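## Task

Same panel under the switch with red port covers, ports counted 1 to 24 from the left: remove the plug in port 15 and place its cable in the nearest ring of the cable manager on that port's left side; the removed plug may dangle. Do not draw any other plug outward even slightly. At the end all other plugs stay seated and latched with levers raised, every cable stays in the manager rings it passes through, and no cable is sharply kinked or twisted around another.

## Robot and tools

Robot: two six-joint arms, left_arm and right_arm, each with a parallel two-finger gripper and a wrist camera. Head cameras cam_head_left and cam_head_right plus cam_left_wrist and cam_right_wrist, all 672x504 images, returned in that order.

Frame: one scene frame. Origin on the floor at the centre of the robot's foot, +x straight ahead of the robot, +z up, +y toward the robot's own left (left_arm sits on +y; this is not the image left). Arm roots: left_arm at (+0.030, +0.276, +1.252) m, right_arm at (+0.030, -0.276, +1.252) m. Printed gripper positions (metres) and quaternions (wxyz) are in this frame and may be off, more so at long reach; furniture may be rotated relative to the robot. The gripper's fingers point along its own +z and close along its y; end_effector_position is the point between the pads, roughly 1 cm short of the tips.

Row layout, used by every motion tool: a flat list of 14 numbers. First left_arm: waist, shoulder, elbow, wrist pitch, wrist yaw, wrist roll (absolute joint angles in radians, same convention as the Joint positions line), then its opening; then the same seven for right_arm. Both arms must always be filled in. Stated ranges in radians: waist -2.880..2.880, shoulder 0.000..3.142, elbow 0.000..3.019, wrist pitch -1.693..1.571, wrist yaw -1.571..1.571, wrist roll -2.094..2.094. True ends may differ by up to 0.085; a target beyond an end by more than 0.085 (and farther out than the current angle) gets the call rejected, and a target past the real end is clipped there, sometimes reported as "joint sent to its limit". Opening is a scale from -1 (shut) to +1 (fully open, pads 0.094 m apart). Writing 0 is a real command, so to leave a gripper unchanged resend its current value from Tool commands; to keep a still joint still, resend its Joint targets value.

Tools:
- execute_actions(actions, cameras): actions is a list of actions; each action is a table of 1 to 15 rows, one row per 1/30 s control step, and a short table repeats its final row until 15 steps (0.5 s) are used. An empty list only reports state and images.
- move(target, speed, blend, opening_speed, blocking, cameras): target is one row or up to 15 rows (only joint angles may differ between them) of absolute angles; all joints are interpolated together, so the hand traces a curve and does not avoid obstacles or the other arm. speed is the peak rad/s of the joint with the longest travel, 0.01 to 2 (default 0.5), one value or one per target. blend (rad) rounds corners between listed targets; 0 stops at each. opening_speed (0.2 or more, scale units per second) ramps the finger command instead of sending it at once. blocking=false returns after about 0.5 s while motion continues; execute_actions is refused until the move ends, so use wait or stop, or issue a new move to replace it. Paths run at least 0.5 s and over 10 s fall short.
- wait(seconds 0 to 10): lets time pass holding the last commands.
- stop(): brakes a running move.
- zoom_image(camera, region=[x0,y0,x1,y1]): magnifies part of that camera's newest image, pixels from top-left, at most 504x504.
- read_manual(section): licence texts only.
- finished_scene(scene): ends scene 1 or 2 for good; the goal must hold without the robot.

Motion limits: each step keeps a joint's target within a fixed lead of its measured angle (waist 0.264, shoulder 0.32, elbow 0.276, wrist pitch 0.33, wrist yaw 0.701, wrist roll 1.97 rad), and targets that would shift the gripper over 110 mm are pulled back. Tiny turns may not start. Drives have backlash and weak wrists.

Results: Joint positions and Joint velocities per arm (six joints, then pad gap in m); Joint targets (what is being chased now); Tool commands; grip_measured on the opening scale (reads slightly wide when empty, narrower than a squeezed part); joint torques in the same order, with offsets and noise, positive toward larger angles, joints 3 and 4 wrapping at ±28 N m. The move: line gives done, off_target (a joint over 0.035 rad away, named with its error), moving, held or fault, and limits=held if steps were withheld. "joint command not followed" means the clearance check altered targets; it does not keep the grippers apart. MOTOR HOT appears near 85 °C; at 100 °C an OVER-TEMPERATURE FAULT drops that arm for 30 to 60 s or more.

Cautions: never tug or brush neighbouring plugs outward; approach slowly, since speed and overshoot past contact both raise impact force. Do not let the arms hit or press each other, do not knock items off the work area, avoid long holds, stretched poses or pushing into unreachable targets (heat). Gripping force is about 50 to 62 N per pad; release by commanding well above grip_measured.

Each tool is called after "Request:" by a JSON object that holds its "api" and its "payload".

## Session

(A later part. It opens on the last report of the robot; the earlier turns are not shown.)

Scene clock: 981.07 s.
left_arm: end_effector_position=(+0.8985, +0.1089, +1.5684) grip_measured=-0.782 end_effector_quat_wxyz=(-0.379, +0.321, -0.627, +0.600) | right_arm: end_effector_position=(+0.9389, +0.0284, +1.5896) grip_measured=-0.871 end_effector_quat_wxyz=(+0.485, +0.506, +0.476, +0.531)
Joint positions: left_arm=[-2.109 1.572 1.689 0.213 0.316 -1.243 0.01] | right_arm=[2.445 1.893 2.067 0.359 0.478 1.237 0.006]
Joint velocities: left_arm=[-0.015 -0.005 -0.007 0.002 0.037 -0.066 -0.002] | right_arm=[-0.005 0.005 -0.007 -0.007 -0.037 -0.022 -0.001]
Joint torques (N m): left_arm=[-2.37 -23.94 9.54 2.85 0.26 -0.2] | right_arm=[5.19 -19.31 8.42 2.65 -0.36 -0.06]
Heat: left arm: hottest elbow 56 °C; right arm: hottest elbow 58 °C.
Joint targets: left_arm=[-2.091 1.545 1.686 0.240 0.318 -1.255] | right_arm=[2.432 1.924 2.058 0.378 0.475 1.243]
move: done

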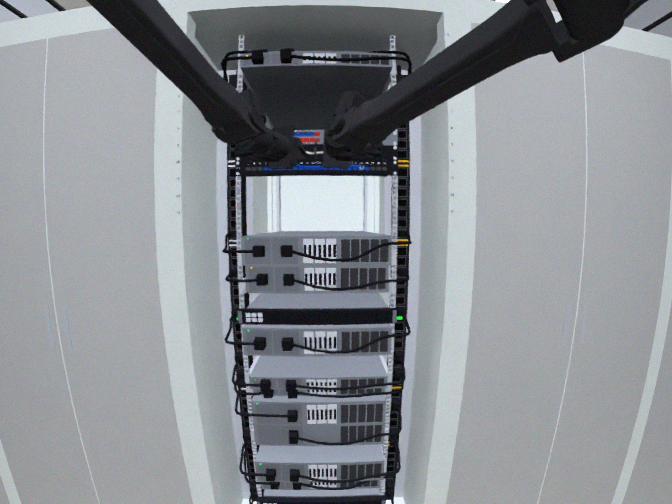

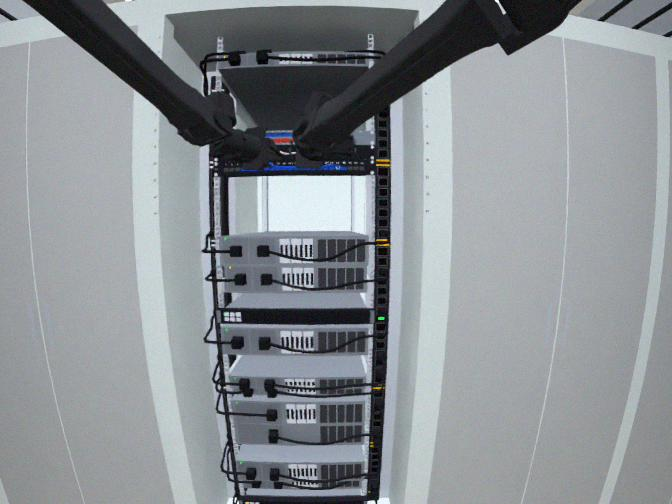

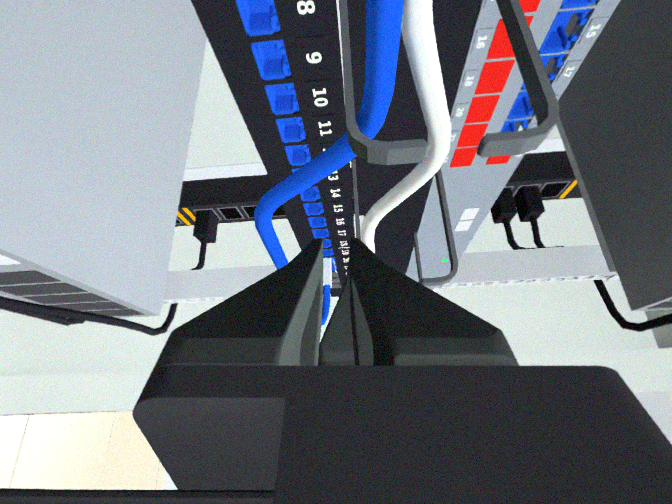

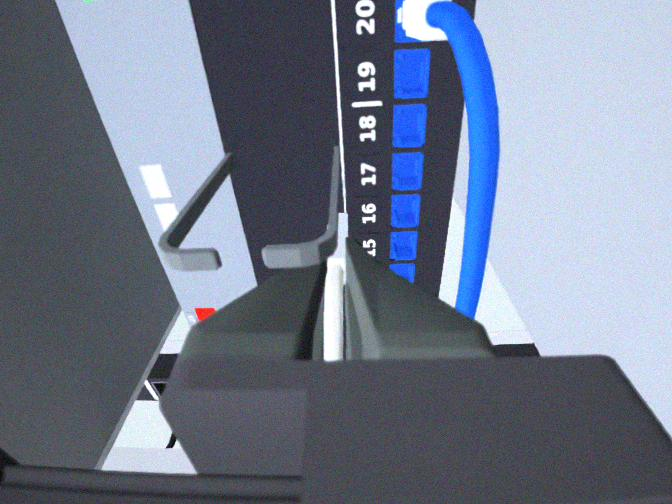

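Request:
{"api": "move", "payload": {"target": [[-2.05,1.401,1.476,0.312,0.351,-1.255,-0.78,2.432,1.924,2.058,0.378,0.476,1.243,-1],[-2.335,1.443,1.465,0.508,-0.38,-1.246,-0.78,2.432,1.924,2.058,0.378,0.476,1.243,-1]], "speed": 0.3}}

Request:
{"api": "zoom_image", "payload": {"camera": "cam_left_wrist", "region": [180, 40, 460, 340]}}

Request:
{"api": "zoom_image", "payload": {"camera": "cam_head_left", "region": [260, 110, 370, 180]}}

Scene clock: 1031.13 s.
left_arm: end_effector_position=(+0.8370, +0.1210, +1.6135) grip_measured=-0.782 end_effector_quat_wxyz=(-0.507, +0.493, -0.484, +0.515) | right_arm: end_effector_position=(+0.9389, +0.0284, +1.5896) grip_measured=-0.871 end_effector_quat_wxyz=(+0.485, +0.506, +0.476, +0.531)
Joint positions: left_arm=[-2.315 1.428 1.468 0.48 -0.377 -1.243 0.01] | right_arm=[2.445 1.893 2.067 0.359 0.478 1.237 0.006]
Joint velocities: left_arm=[-0.005 -0.015 -0.007 -0.007 -0.037 -0.066 -0.001] | right_arm=[-0.015 -0.005 -0.002 -0.022 -0.081 -0.022 0.001]
Joint torques (N m): left_arm=[-5.25 -16.85 9.16 2.78 0.14 -0.13] | right_arm=[5.3 -18.78 8.61 2.74 -0.38 -0.07]
Heat: left arm: hottest elbow 51 °C; right arm: hottest elbow 55 °C.
Joint targets: left_arm=[-2.335 1.442 1.465 0.507 -0.380 -1.246] | right_arm=[2.432 1.924 2.058 0.378 0.476 1.243]
move: done

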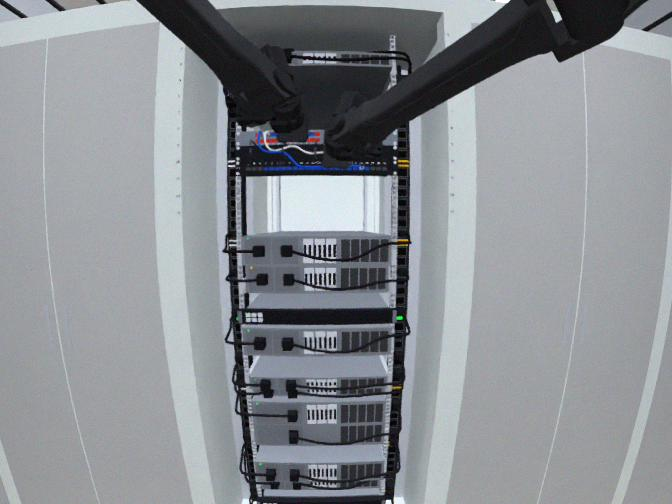

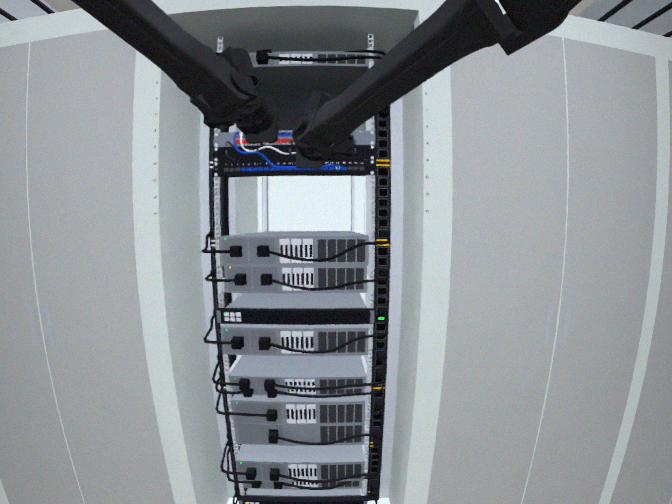

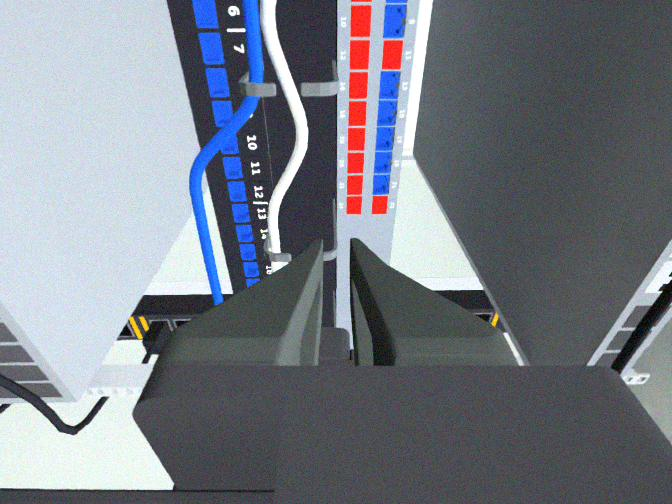

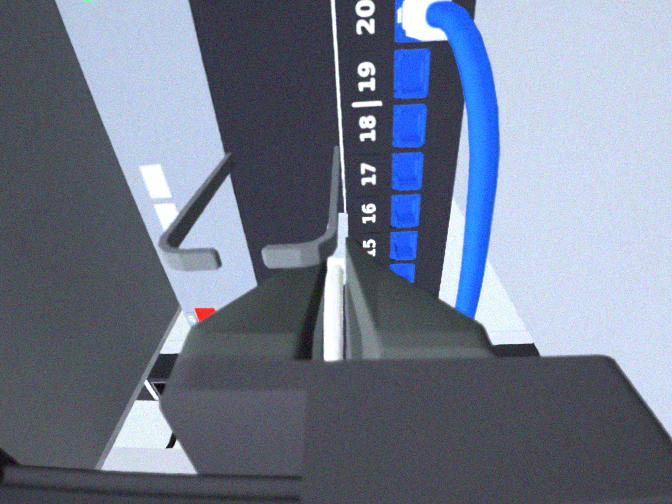

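Scaled by 1.680 from the camera's 672x504 image, which has a finer 960x720 frame.

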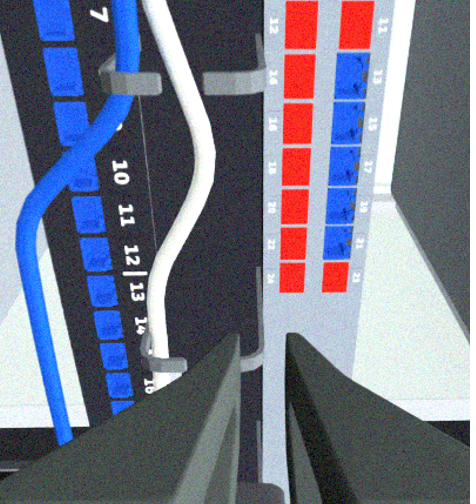

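Scaled by 4.582 from the camera's 672x504 image, which has a finer 960x720 frame.

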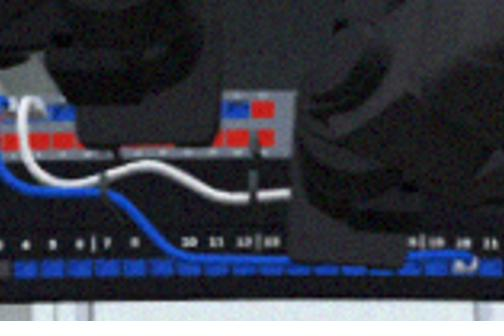

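Request:
{"api": "move", "payload": {"target": [-2.262,1.58,1.68,0.41,-0.35,-1.246,-0.4,2.432,1.924,2.058,0.378,0.476,1.243,-1], "speed": 0.2, "opening_speed": 0.8, "cameras": ["cam_left_wrist","cam_head_left"]}}

Request:
{"api": "zoom_image", "payload": {"camera": "cam_left_wrist", "region": [180, 40, 460, 340]}}

Request:
{"api": "zoom_image", "payload": {"camera": "cam_head_left", "region": [260, 110, 370, 180]}}

Scene clock: 1069.30 s.
left_arm: end_effector_position=(+0.8871, +0.1102, +1.5775) grip_measured=-0.403 end_effector_quat_wxyz=(-0.505, +0.494, -0.503, +0.498) | right_arm: end_effector_position=(+0.9389, +0.0284, +1.5896) grip_measured=-0.871 end_effector_quat_wxyz=(+0.485, +0.506, +0.476, +0.531)
Joint positions: left_arm=[-2.279 1.569 1.615 0.426 -0.354 -1.243 0.028] | right_arm=[2.445 1.893 2.067 0.359 0.478 1.237 0.006]
Joint velocities: left_arm=[-0.005 0.005 -0.002 0.007 -0.022 -0.007 0] | right_arm=[-0.005 -0.005 -0.002 -0.022 -0.007 0.007 0]
Joint torques (N m): left_arm=[-3.08 -19.08 14.97 1.06 0.35 -0.11] | right_arm=[4.89 -18.55 8.53 2.71 -0.36 -0.15]
Heat: left arm: hottest elbow 52 °C; right arm: hottest elbow 54 °C.
Joint targets: left_arm=[-2.262 1.581 1.680 0.410 -0.351 -1.246] | right_arm=[2.432 1.924 2.058 0.378 0.476 1.243]
move: off_target (left_arm); left_arm: the elbow is farthest, 0.065 rad from its target
Images, in order (width x height): cam_head_left 672x504, cam_left_wrist 672x504.

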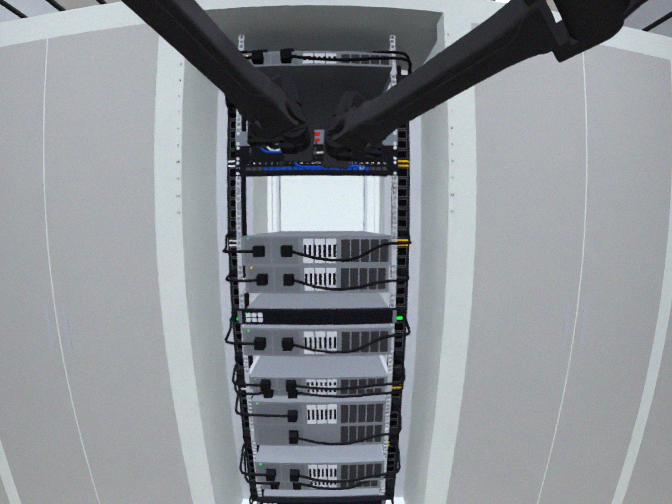

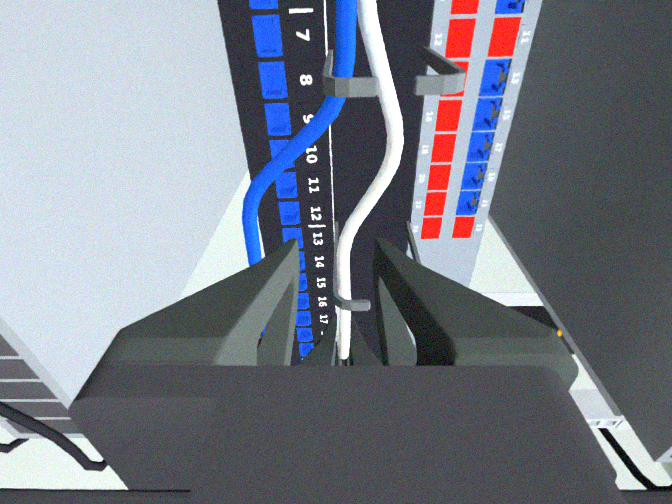

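Scaled by 1.680 from the camera's 672x504 image, which has a finer 960x720 frame.

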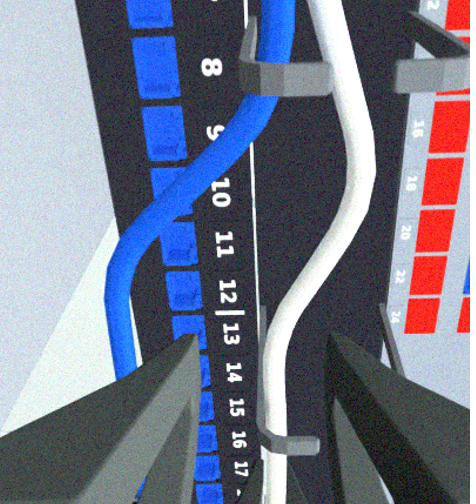

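Scaled by 4.582 from the camera's 672x504 image, which has a finer 960x720 frame.

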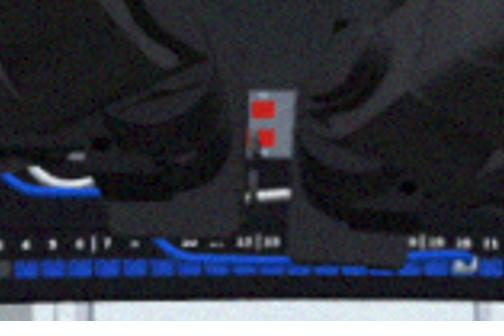

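Request:
{"api": "zoom_image", "payload": {"camera": "cam_left_wrist", "region": [310, 30, 470, 150]}}

Scaled by 3.150 from the camera's 672x504 image, which has a finer 960x720 frame.

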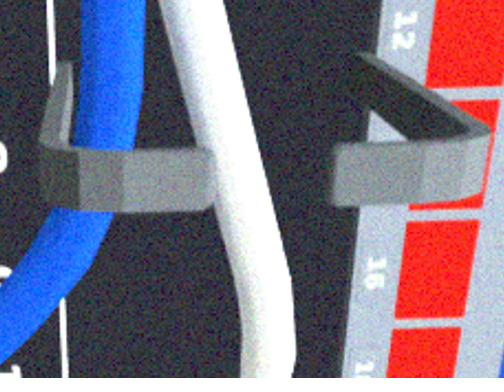

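Request:
{"api": "move", "payload": {"target": [-2.237,1.655,1.813,0.348,-0.327,-1.246,-0.4,2.432,1.924,2.058,0.378,0.476,1.243,-1], "speed": 0.15, "cameras": ["cam_left_wrist","cam_head_left"]}}

Request:
{"api": "zoom_image", "payload": {"camera": "cam_left_wrist", "region": [180, 40, 460, 340]}}

Scene clock: 1102.20 s.
left_arm: end_effector_position=(+0.9201, +0.1139, +1.5829) grip_measured=-0.403 end_effector_quat_wxyz=(-0.508, +0.490, -0.505, +0.497) | right_arm: end_effector_position=(+0.9389, +0.0284, +1.5896) grip_measured=-0.871 end_effector_quat_wxyz=(+0.485, +0.506, +0.476, +0.531)
Joint positions: left_arm=[-2.255 1.64 1.749 0.364 -0.33 -1.243 0.028] | right_arm=[2.445 1.893 2.067 0.359 0.478 1.237 0.006]
Joint velocities: left_arm=[0.005 -0.015 0.007 -0.012 -0.007 0.007 0] | right_arm=[-0.005 -0.005 -0.002 0.012 -0.066 -0.022 0.001]
Joint torques (N m): left_arm=[-3.14 -19.9 15.04 1.14 0.3 -0.12] | right_arm=[5.07 -19.43 8.46 2.58 -0.33 -0.04]
Heat: left arm: hottest elbow 56 °C; right arm: hottest elbow 53 °C.
Joint targets: left_arm=[-2.236 1.655 1.814 0.348 -0.327 -1.246] | right_arm=[2.432 1.924 2.058 0.378 0.476 1.243]
move: off_target (left_arm); left_arm: the elbow is farthest, 0.064 rad from its target
Images, in order (width x height): cam_head_left 672x504, cam_left_wrist 672x504.

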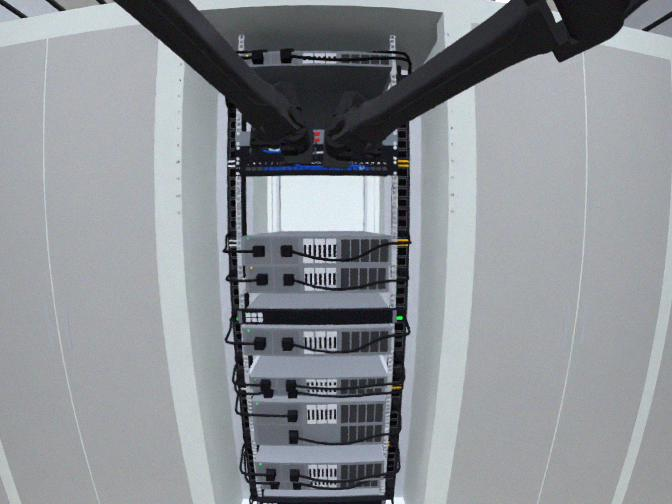

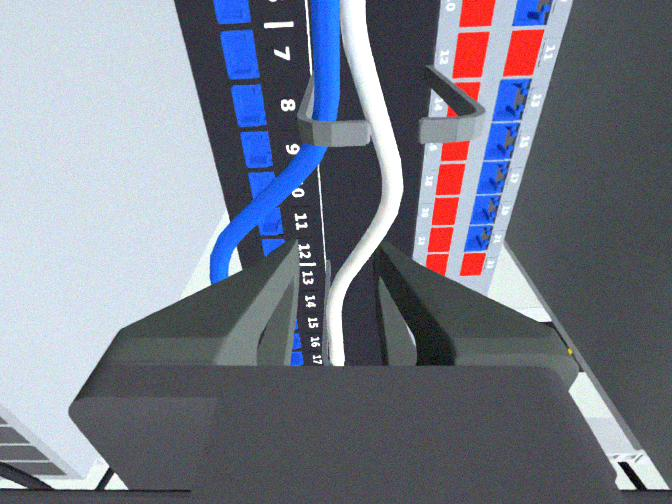

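Scaled by 1.680 from the camera's 672x504 image, which has a finer 960x720 frame.

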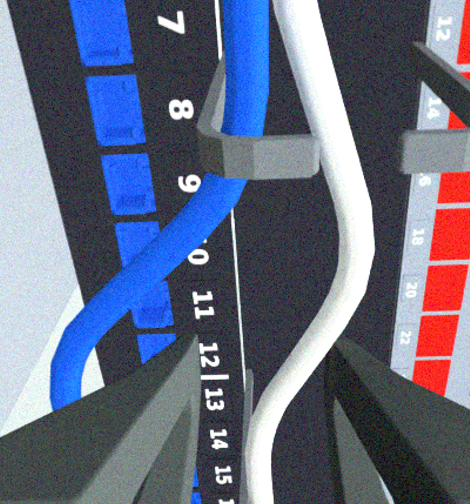

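Request:
{"api": "move", "payload": {"target": [-2.237,1.655,1.813,0.348,-0.327,-1.246,-0.96,2.432,1.924,2.058,0.378,0.476,1.243,-1], "opening_speed": 0.3, "cameras": ["cam_left_wrist","cam_head_left"]}}

Request:
{"api": "zoom_image", "payload": {"camera": "cam_left_wrist", "region": [180, 40, 460, 340]}}

Scene clock: 1110.53 s.
left_arm: end_effector_position=(+0.9209, +0.1131, +1.5823) grip_measured=-0.917 end_effector_quat_wxyz=(-0.508, +0.489, -0.505, +0.498) | right_arm: end_effector_position=(+0.9389, +0.0284, +1.5896) grip_measured=-0.871 end_effector_quat_wxyz=(+0.485, +0.506, +0.476, +0.531)
Joint positions: left_arm=[-2.255 1.643 1.752 0.364 -0.328 -1.243 0.004] | right_arm=[2.445 1.893 2.067 0.359 0.478 1.237 0.006]
Joint velocities: left_arm=[-0.005 -0.005 -0.017 -0.022 -0.007 -0.037 -0.002] | right_arm=[-0.005 -0.005 0.002 -0.012 0.066 0.007 0]
Joint torques (N m): left_arm=[-3.31 -20.25 14.75 1.06 0.26 -0.11] | right_arm=[5.19 -19.84 8.34 2.73 -0.36 -0.06]
Heat: left arm: hottest elbow 59 °C; right arm: hottest elbow 53 °C.
Joint targets: left_arm=[-2.237 1.655 1.813 0.348 -0.327 -1.246] | right_arm=[2.432 1.924 2.058 0.378 0.476 1.243]
move: off_target (left_arm); left_arm: the elbow is farthest, 0.061 rad from its target
Images, in order (width x height): cam_head_left 672x504, cam_left_wrist 672x504.

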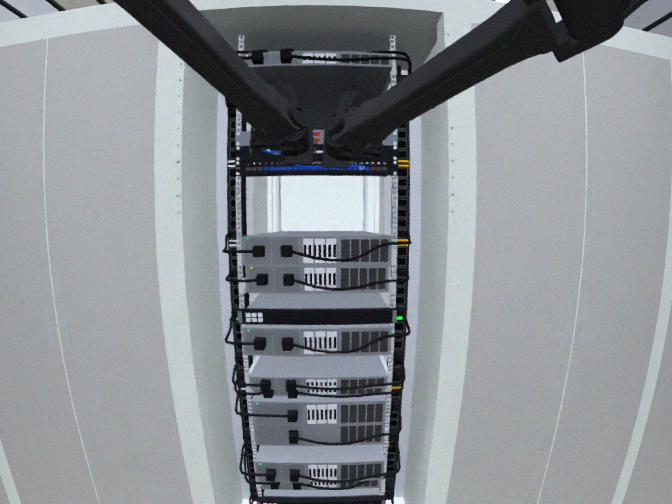

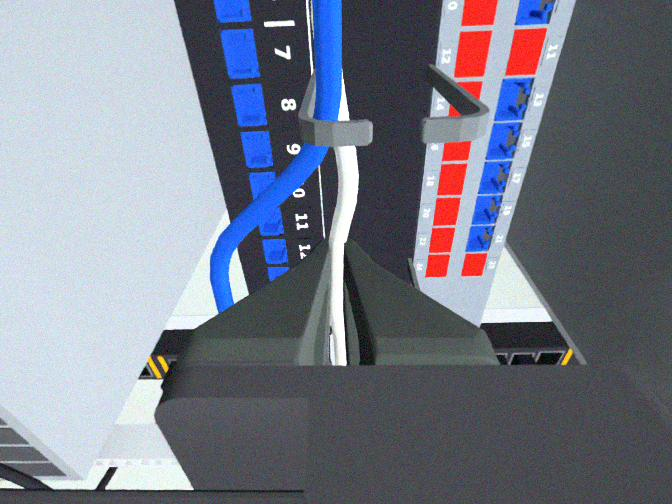

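Scaled by 1.680 from the camera's 672x504 image, which has a finer 960x720 frame.

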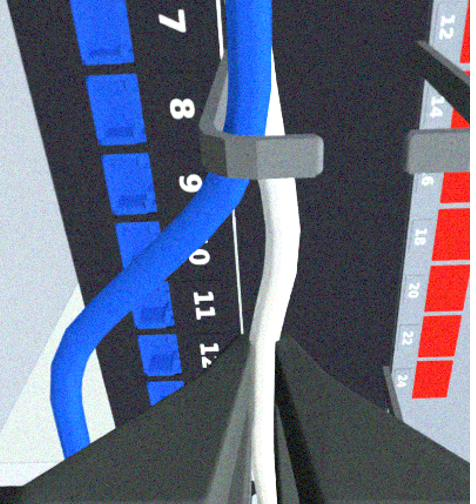

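Request:
{"api": "move", "payload": {"target": [-2.226,1.682,1.828,0.392,-0.316,-1.246,-0.96,2.432,1.924,2.058,0.378,0.476,1.243,-1], "speed": 0.1, "cameras": []}}

Request:
{"api": "move", "payload": {"target": [-2.226,1.682,1.828,0.392,-0.316,-1.246,-0.72,2.432,1.924,2.058,0.378,0.476,1.243,-1], "opening_speed": 0.3, "cameras": ["cam_left_wrist","cam_head_left"]}}

Request:
{"api": "zoom_image", "payload": {"camera": "cam_left_wrist", "region": [180, 40, 460, 340]}}

Scene clock: 1124.10 s.
left_arm: end_effector_position=(+0.9258, +0.1122, +1.5785) grip_measured=-0.919 end_effector_quat_wxyz=(-0.508, +0.487, -0.505, +0.499) | right_arm: end_effector_position=(+0.9389, +0.0284, +1.5896) grip_measured=-0.871 end_effector_quat_wxyz=(+0.485, +0.506, +0.476, +0.531)
Joint positions: left_arm=[-2.25 1.658 1.766 0.368 -0.319 -1.243 0.004] | right_arm=[2.445 1.893 2.067 0.359 0.478 1.237 0.006]
Joint velocities: left_arm=[-0.005 0.005 0.012 -0.017 -0.022 0.037 -0.001] | right_arm=[0.005 0.005 -0.007 -0.017 0.007 -0.007 0]
Joint torques (N m): left_arm=[-2.73 -19.49 14.91 2.56 0.25 -0.15] | right_arm=[5.36 -19.43 8.59 2.76 -0.23 -0.09]
Heat: left arm: hottest elbow 57 °C; right arm: hottest elbow 53 °C.
Joint targets: left_arm=[-2.227 1.682 1.828 0.392 -0.317 -1.246] | right_arm=[2.432 1.924 2.058 0.378 0.477 1.243]
move: off_target (left_arm); left_arm: the elbow is farthest, 0.062 rad from its target
No camera images: "cameras" was empty.

Scene clock: 1125.20 s.
left_arm: end_effector_position=(+0.9268, +0.1111, +1.5789) grip_measured=-0.724 end_effector_quat_wxyz=(-0.508, +0.485, -0.505, +0.501) | right_arm: end_effector_position=(+0.9389, +0.0287, +1.5897) grip_measured=-0.871 end_effector_quat_wxyz=(+0.485, +0.506, +0.476, +0.532)
Joint positions: left_arm=[-2.25 1.661 1.77 0.368 -0.314 -1.243 0.013] | right_arm=[2.445 1.893 2.067 0.359 0.477 1.237 0.006]
Joint velocities: left_arm=[0.005 -0.015 -0.002 -0.017 0.007 -0.037 0] | right_arm=[-0.005 -0.005 -0.007 -0.002 -0.007 0.007 0]
Joint torques (N m): left_arm=[-2.96 -19.6 14.56 2.61 0.16 -0.14] | right_arm=[4.48 -18.9 8.5 2.69 -0.31 -0.02]
Heat: left arm: hottest elbow 58 °C; right arm: hottest elbow 53 °C.
Joint targets: left_arm=[-2.226 1.683 1.828 0.392 -0.316 -1.246] | right_arm=[2.432 1.924 2.058 0.378 0.475 1.243]
move: off_target (left_arm); left_arm: the elbow is farthest, 0.058 rad from its target
Images, in order (width x height): cam_head_left 672x504, cam_left_wrist 672x504.

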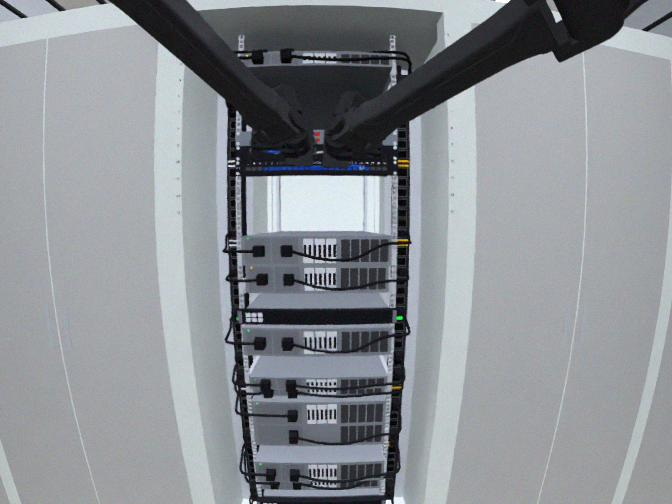

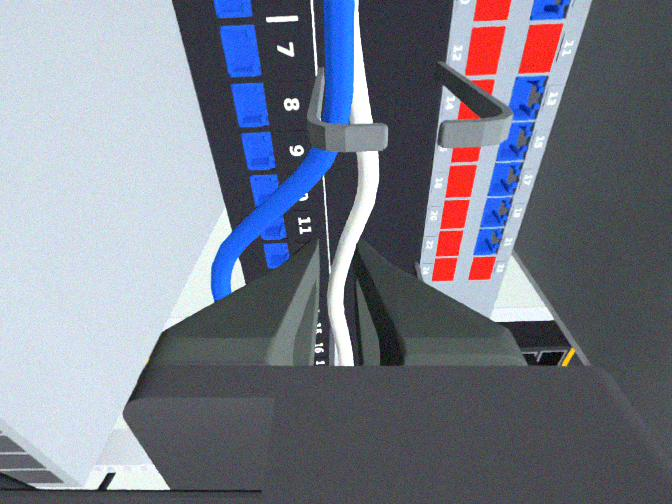

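Scaled by 1.680 from the camera's 672x504 image, which has a finer 960x720 frame.

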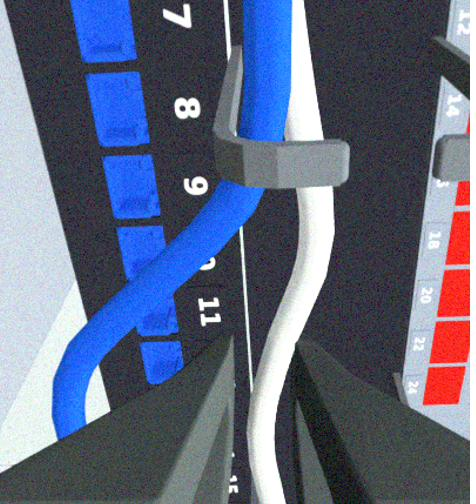

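Request:
{"api": "move", "payload": {"target": [[-2.3,1.54,1.578,0.475,-0.35,-1.246,-0.6,2.432,1.924,2.058,0.378,0.476,1.243,-1],[-2.335,1.448,1.435,0.535,-0.38,-1.246,-0.6,2.432,1.924,2.058,0.378,0.476,1.243,-1]], "speed": 0.2, "opening_speed": 1}}

Request:
{"api": "zoom_image", "payload": {"camera": "cam_left_wrist", "region": [180, 0, 460, 340]}}

Request:
{"api": "zoom_image", "payload": {"camera": "cam_head_left", "region": [240, 110, 370, 190]}}

Scene clock: 1143.00 s.
left_arm: end_effector_position=(+0.8405, +0.1059, +1.5668) grip_measured=-0.603 end_effector_quat_wxyz=(-0.498, +0.497, -0.504, +0.501) | right_arm: end_effector_position=(+0.9389, +0.0287, +1.5897) grip_measured=-0.871 end_effector_quat_wxyz=(+0.485, +0.506, +0.476, +0.532)
Joint positions: left_arm=[-2.312 1.479 1.439 0.507 -0.377 -1.243 0.019] | right_arm=[2.445 1.893 2.067 0.359 0.477 1.237 0.006]
Joint velocities: left_arm=[-0.015 -0.005 -0.002 -0.012 0.051 -0.066 0.001] | right_arm=[-0.015 -0.024 0.002 -0.007 0.007 0.051 0]
Joint torques (N m): left_arm=[-5.83 -21.19 8.92 2.73 0.13 -0.14] | right_arm=[4.42 -19.14 8.75 2.84 -0.29 -0.09]
Heat: left arm: hottest elbow 61 °C; right arm: hottest elbow 52 °C.
Joint targets: left_arm=[-2.334 1.448 1.435 0.535 -0.380 -1.246] | right_arm=[2.432 1.924 2.058 0.378 0.476 1.243]
move: done

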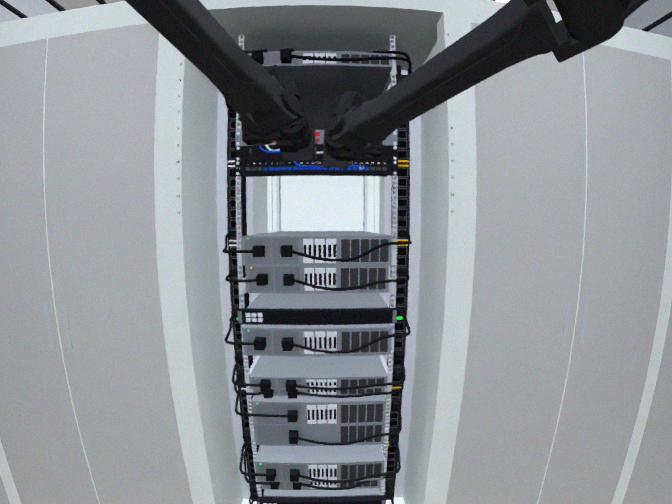

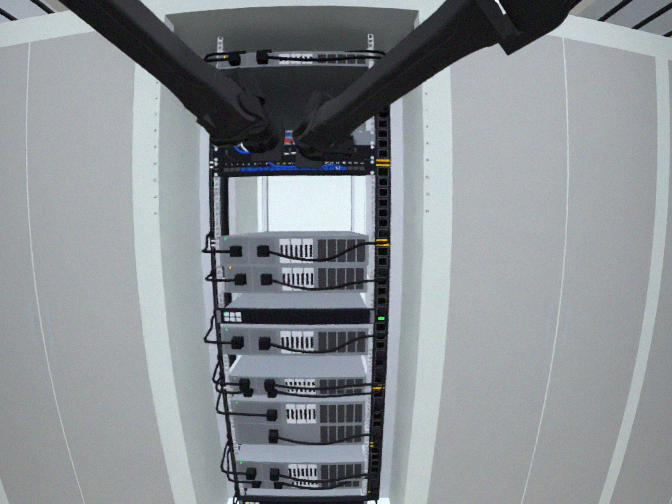

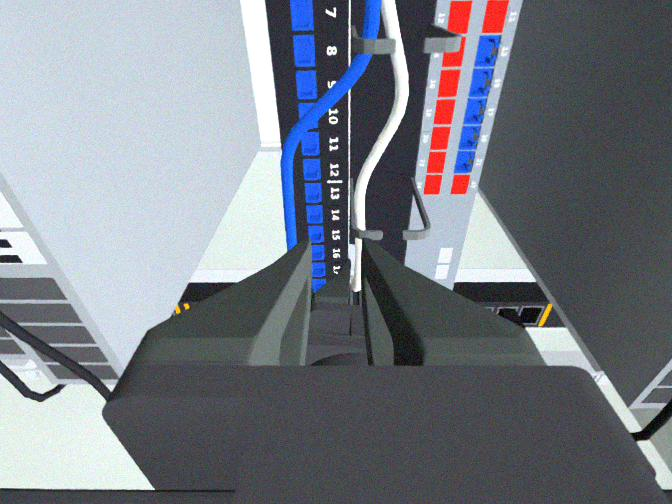

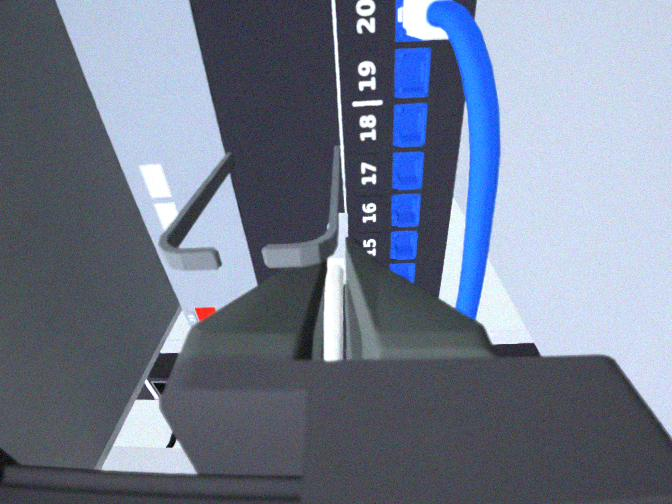

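Scaled by 1.482 from the camera's 672x504 image, which has a finer 960x720 frame.

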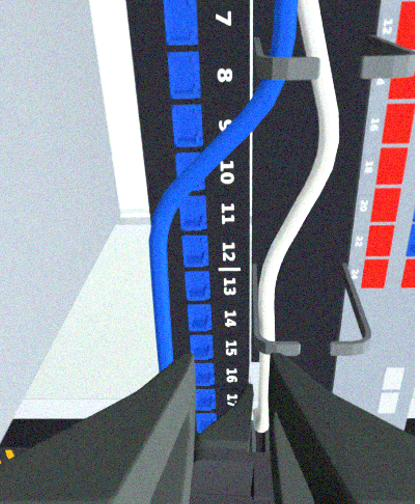

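Scaled by 3.877 from the camera's 672x504 image, which has a finer 960x720 frame.

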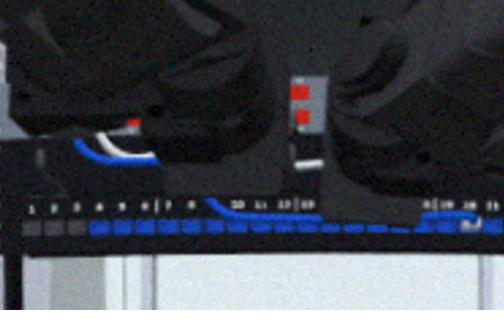

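Request:
{"api": "move", "payload": {"target": [-2.335,1.448,1.435,0.535,-0.38,-1.246,-0.6,2.432,1.924,2.058,0.378,0.476,1.243,-0.66], "opening_speed": 0.3}}

Request:
{"api": "zoom_image", "payload": {"camera": "cam_left_wrist", "region": [180, 0, 460, 340]}}

Scene clock: 1171.23 s.
left_arm: end_effector_position=(+0.8402, +0.1057, +1.5659) grip_measured=-0.603 end_effector_quat_wxyz=(-0.497, +0.497, -0.505, +0.501) | right_arm: end_effector_position=(+0.9389, +0.0287, +1.5897) grip_measured=-0.663 end_effector_quat_wxyz=(+0.485, +0.506, +0.476, +0.532)
Joint positions: left_arm=[-2.312 1.479 1.437 0.507 -0.377 -1.243 0.019] | right_arm=[2.445 1.893 2.067 0.359 0.477 1.237 0.016]
Joint velocities: left_arm=[-0.015 -0.005 -0.002 0.007 0.007 -0.066 0] | right_arm=[-0.015 -0.005 -0.002 -0.032 -0.051 0.007 0.001]
Joint torques (N m): left_arm=[-5.89 -20.84 8.85 2.71 0.11 -0.14] | right_arm=[4.37 -19.43 8.49 2.76 -0.26 -0.02]
Heat: left arm: hottest elbow 55 °C; right arm: hottest elbow 52 °C.
Joint targets: left_arm=[-2.335 1.448 1.434 0.535 -0.380 -1.246] | right_arm=[2.432 1.924 2.058 0.378 0.476 1.243]
move: done

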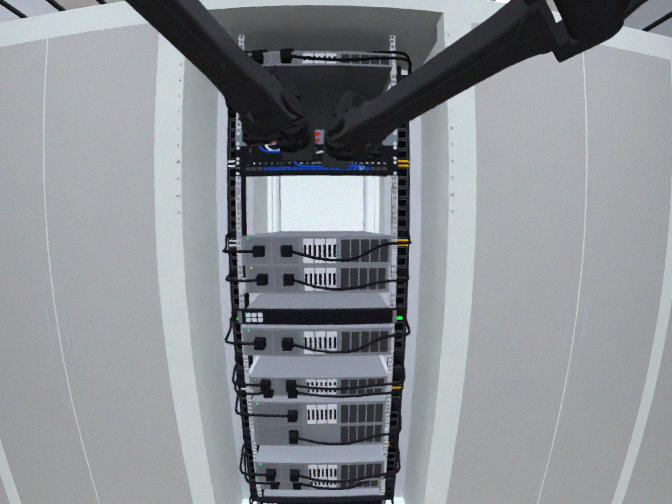

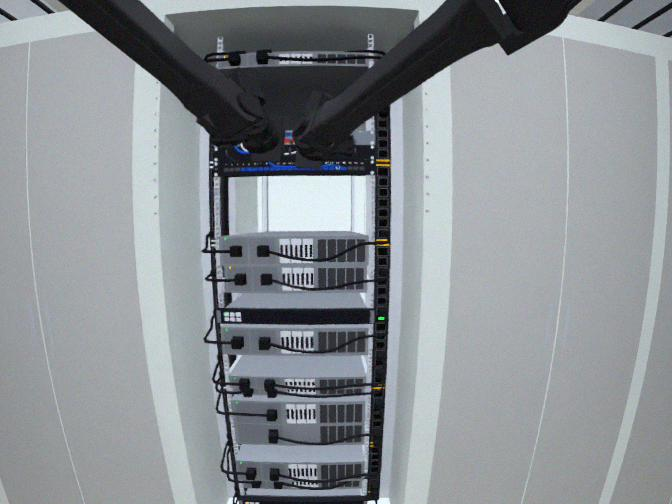

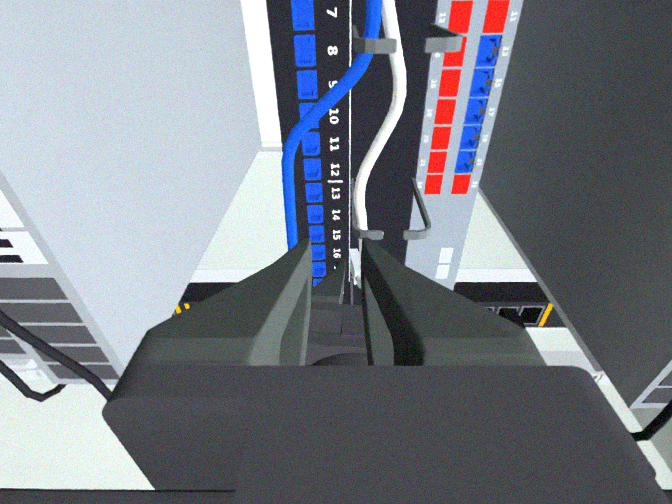

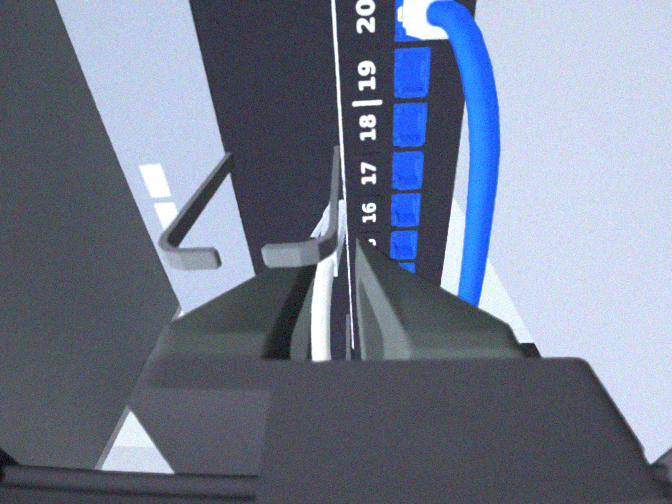

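Scaled by 1.482 from the camera's 672x504 image, which has a finer 960x720 frame.

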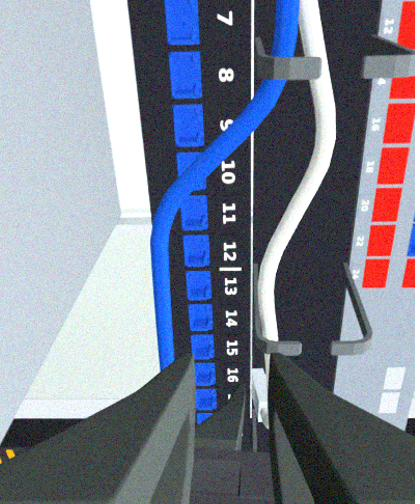

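Request:
{"api": "move", "payload": {"target": [[-2.335,1.448,1.435,0.535,-0.38,-1.246,-0.6,2.485,1.747,1.817,0.498,0.508,1.243,-0.5]], "speed": 0.2, "opening_speed": 1}}

Request:
{"api": "zoom_image", "payload": {"camera": "cam_left_wrist", "region": [180, 0, 460, 340]}}

Request:
{"api": "zoom_image", "payload": {"camera": "cam_right_wrist", "region": [180, 0, 500, 370]}}

Scene clock: 1180.80 s.
left_arm: end_effector_position=(+0.8402, +0.1057, +1.5659) grip_measured=-0.603 end_effector_quat_wxyz=(-0.497, +0.497, -0.505, +0.501) | right_arm: end_effector_position=(+0.8920, +0.0212, +1.5818) grip_measured=-0.502 end_effector_quat_wxyz=(+0.481, +0.511, +0.475, +0.531)
Joint positions: left_arm=[-2.312 1.479 1.437 0.507 -0.377 -1.243 0.019] | right_arm=[2.47 1.768 1.824 0.476 0.504 1.237 0.023]
Joint velocities: left_arm=[0.005 -0.005 -0.002 0.012 0.037 -0.007 -0.001] | right_arm=[-0.005 -0.005 -0.022 0.007 -0.051 0.037 0]
Joint torques (N m): left_arm=[-5.54 -21.42 9.02 2.66 0.15 -0.1] | right_arm=[6.18 -21.3 8.69 2.89 -0.09 -0.04]
Heat: left arm: hottest elbow 54 °C; right arm: hottest elbow 52 °C.
Joint targets: left_arm=[-2.335 1.448 1.435 0.535 -0.380 -1.246] | right_arm=[2.485 1.747 1.818 0.497 0.508 1.243]
move: done

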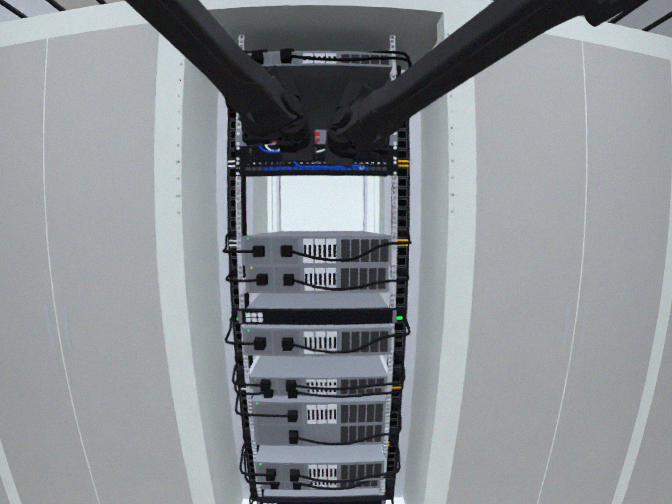

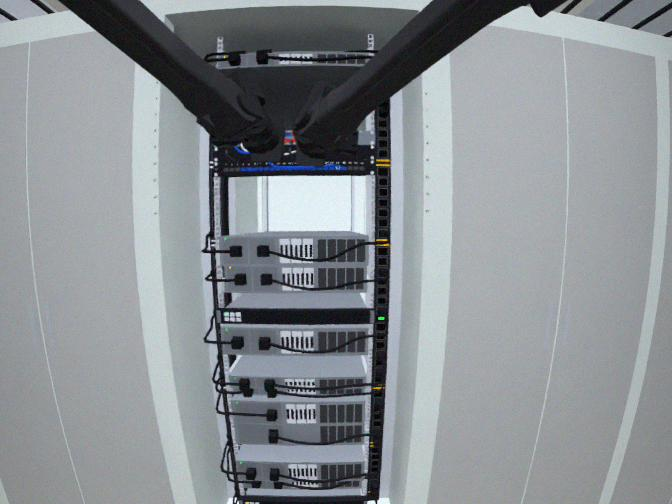

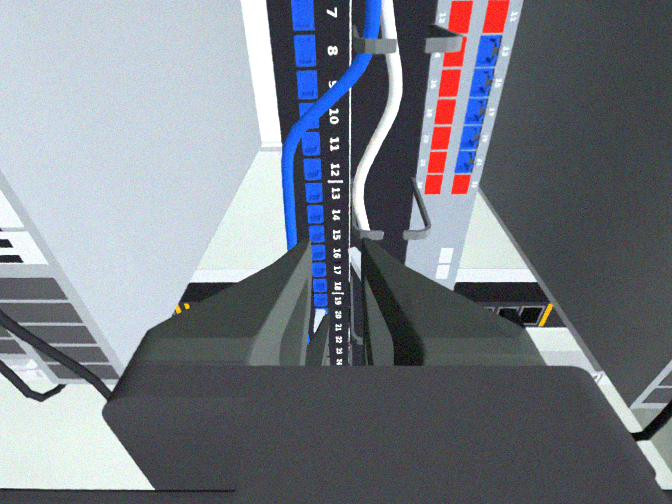

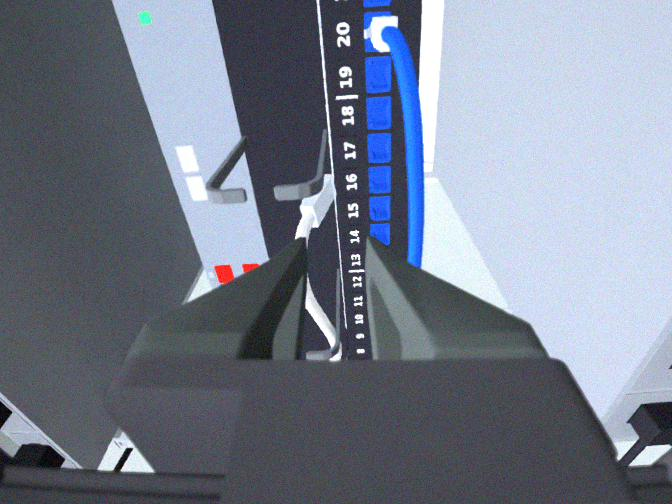

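Scaled by 1.482 from the camera's 672x504 image, which has a finer 960x720 frame.

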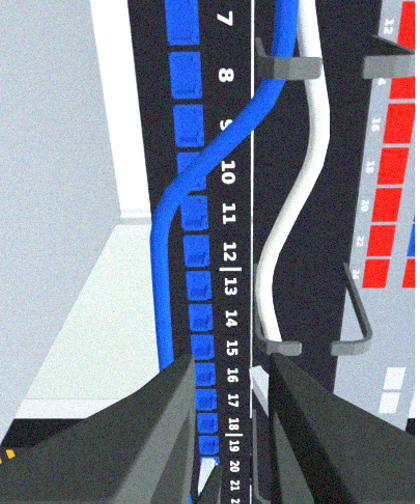

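Scaled by 1.362 from the camera's 672x504 image, which has a finer 960x720 frame.

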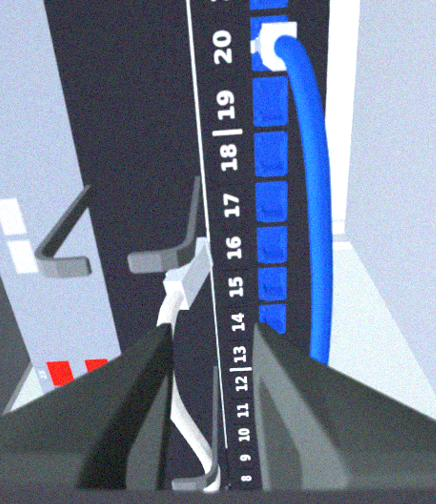

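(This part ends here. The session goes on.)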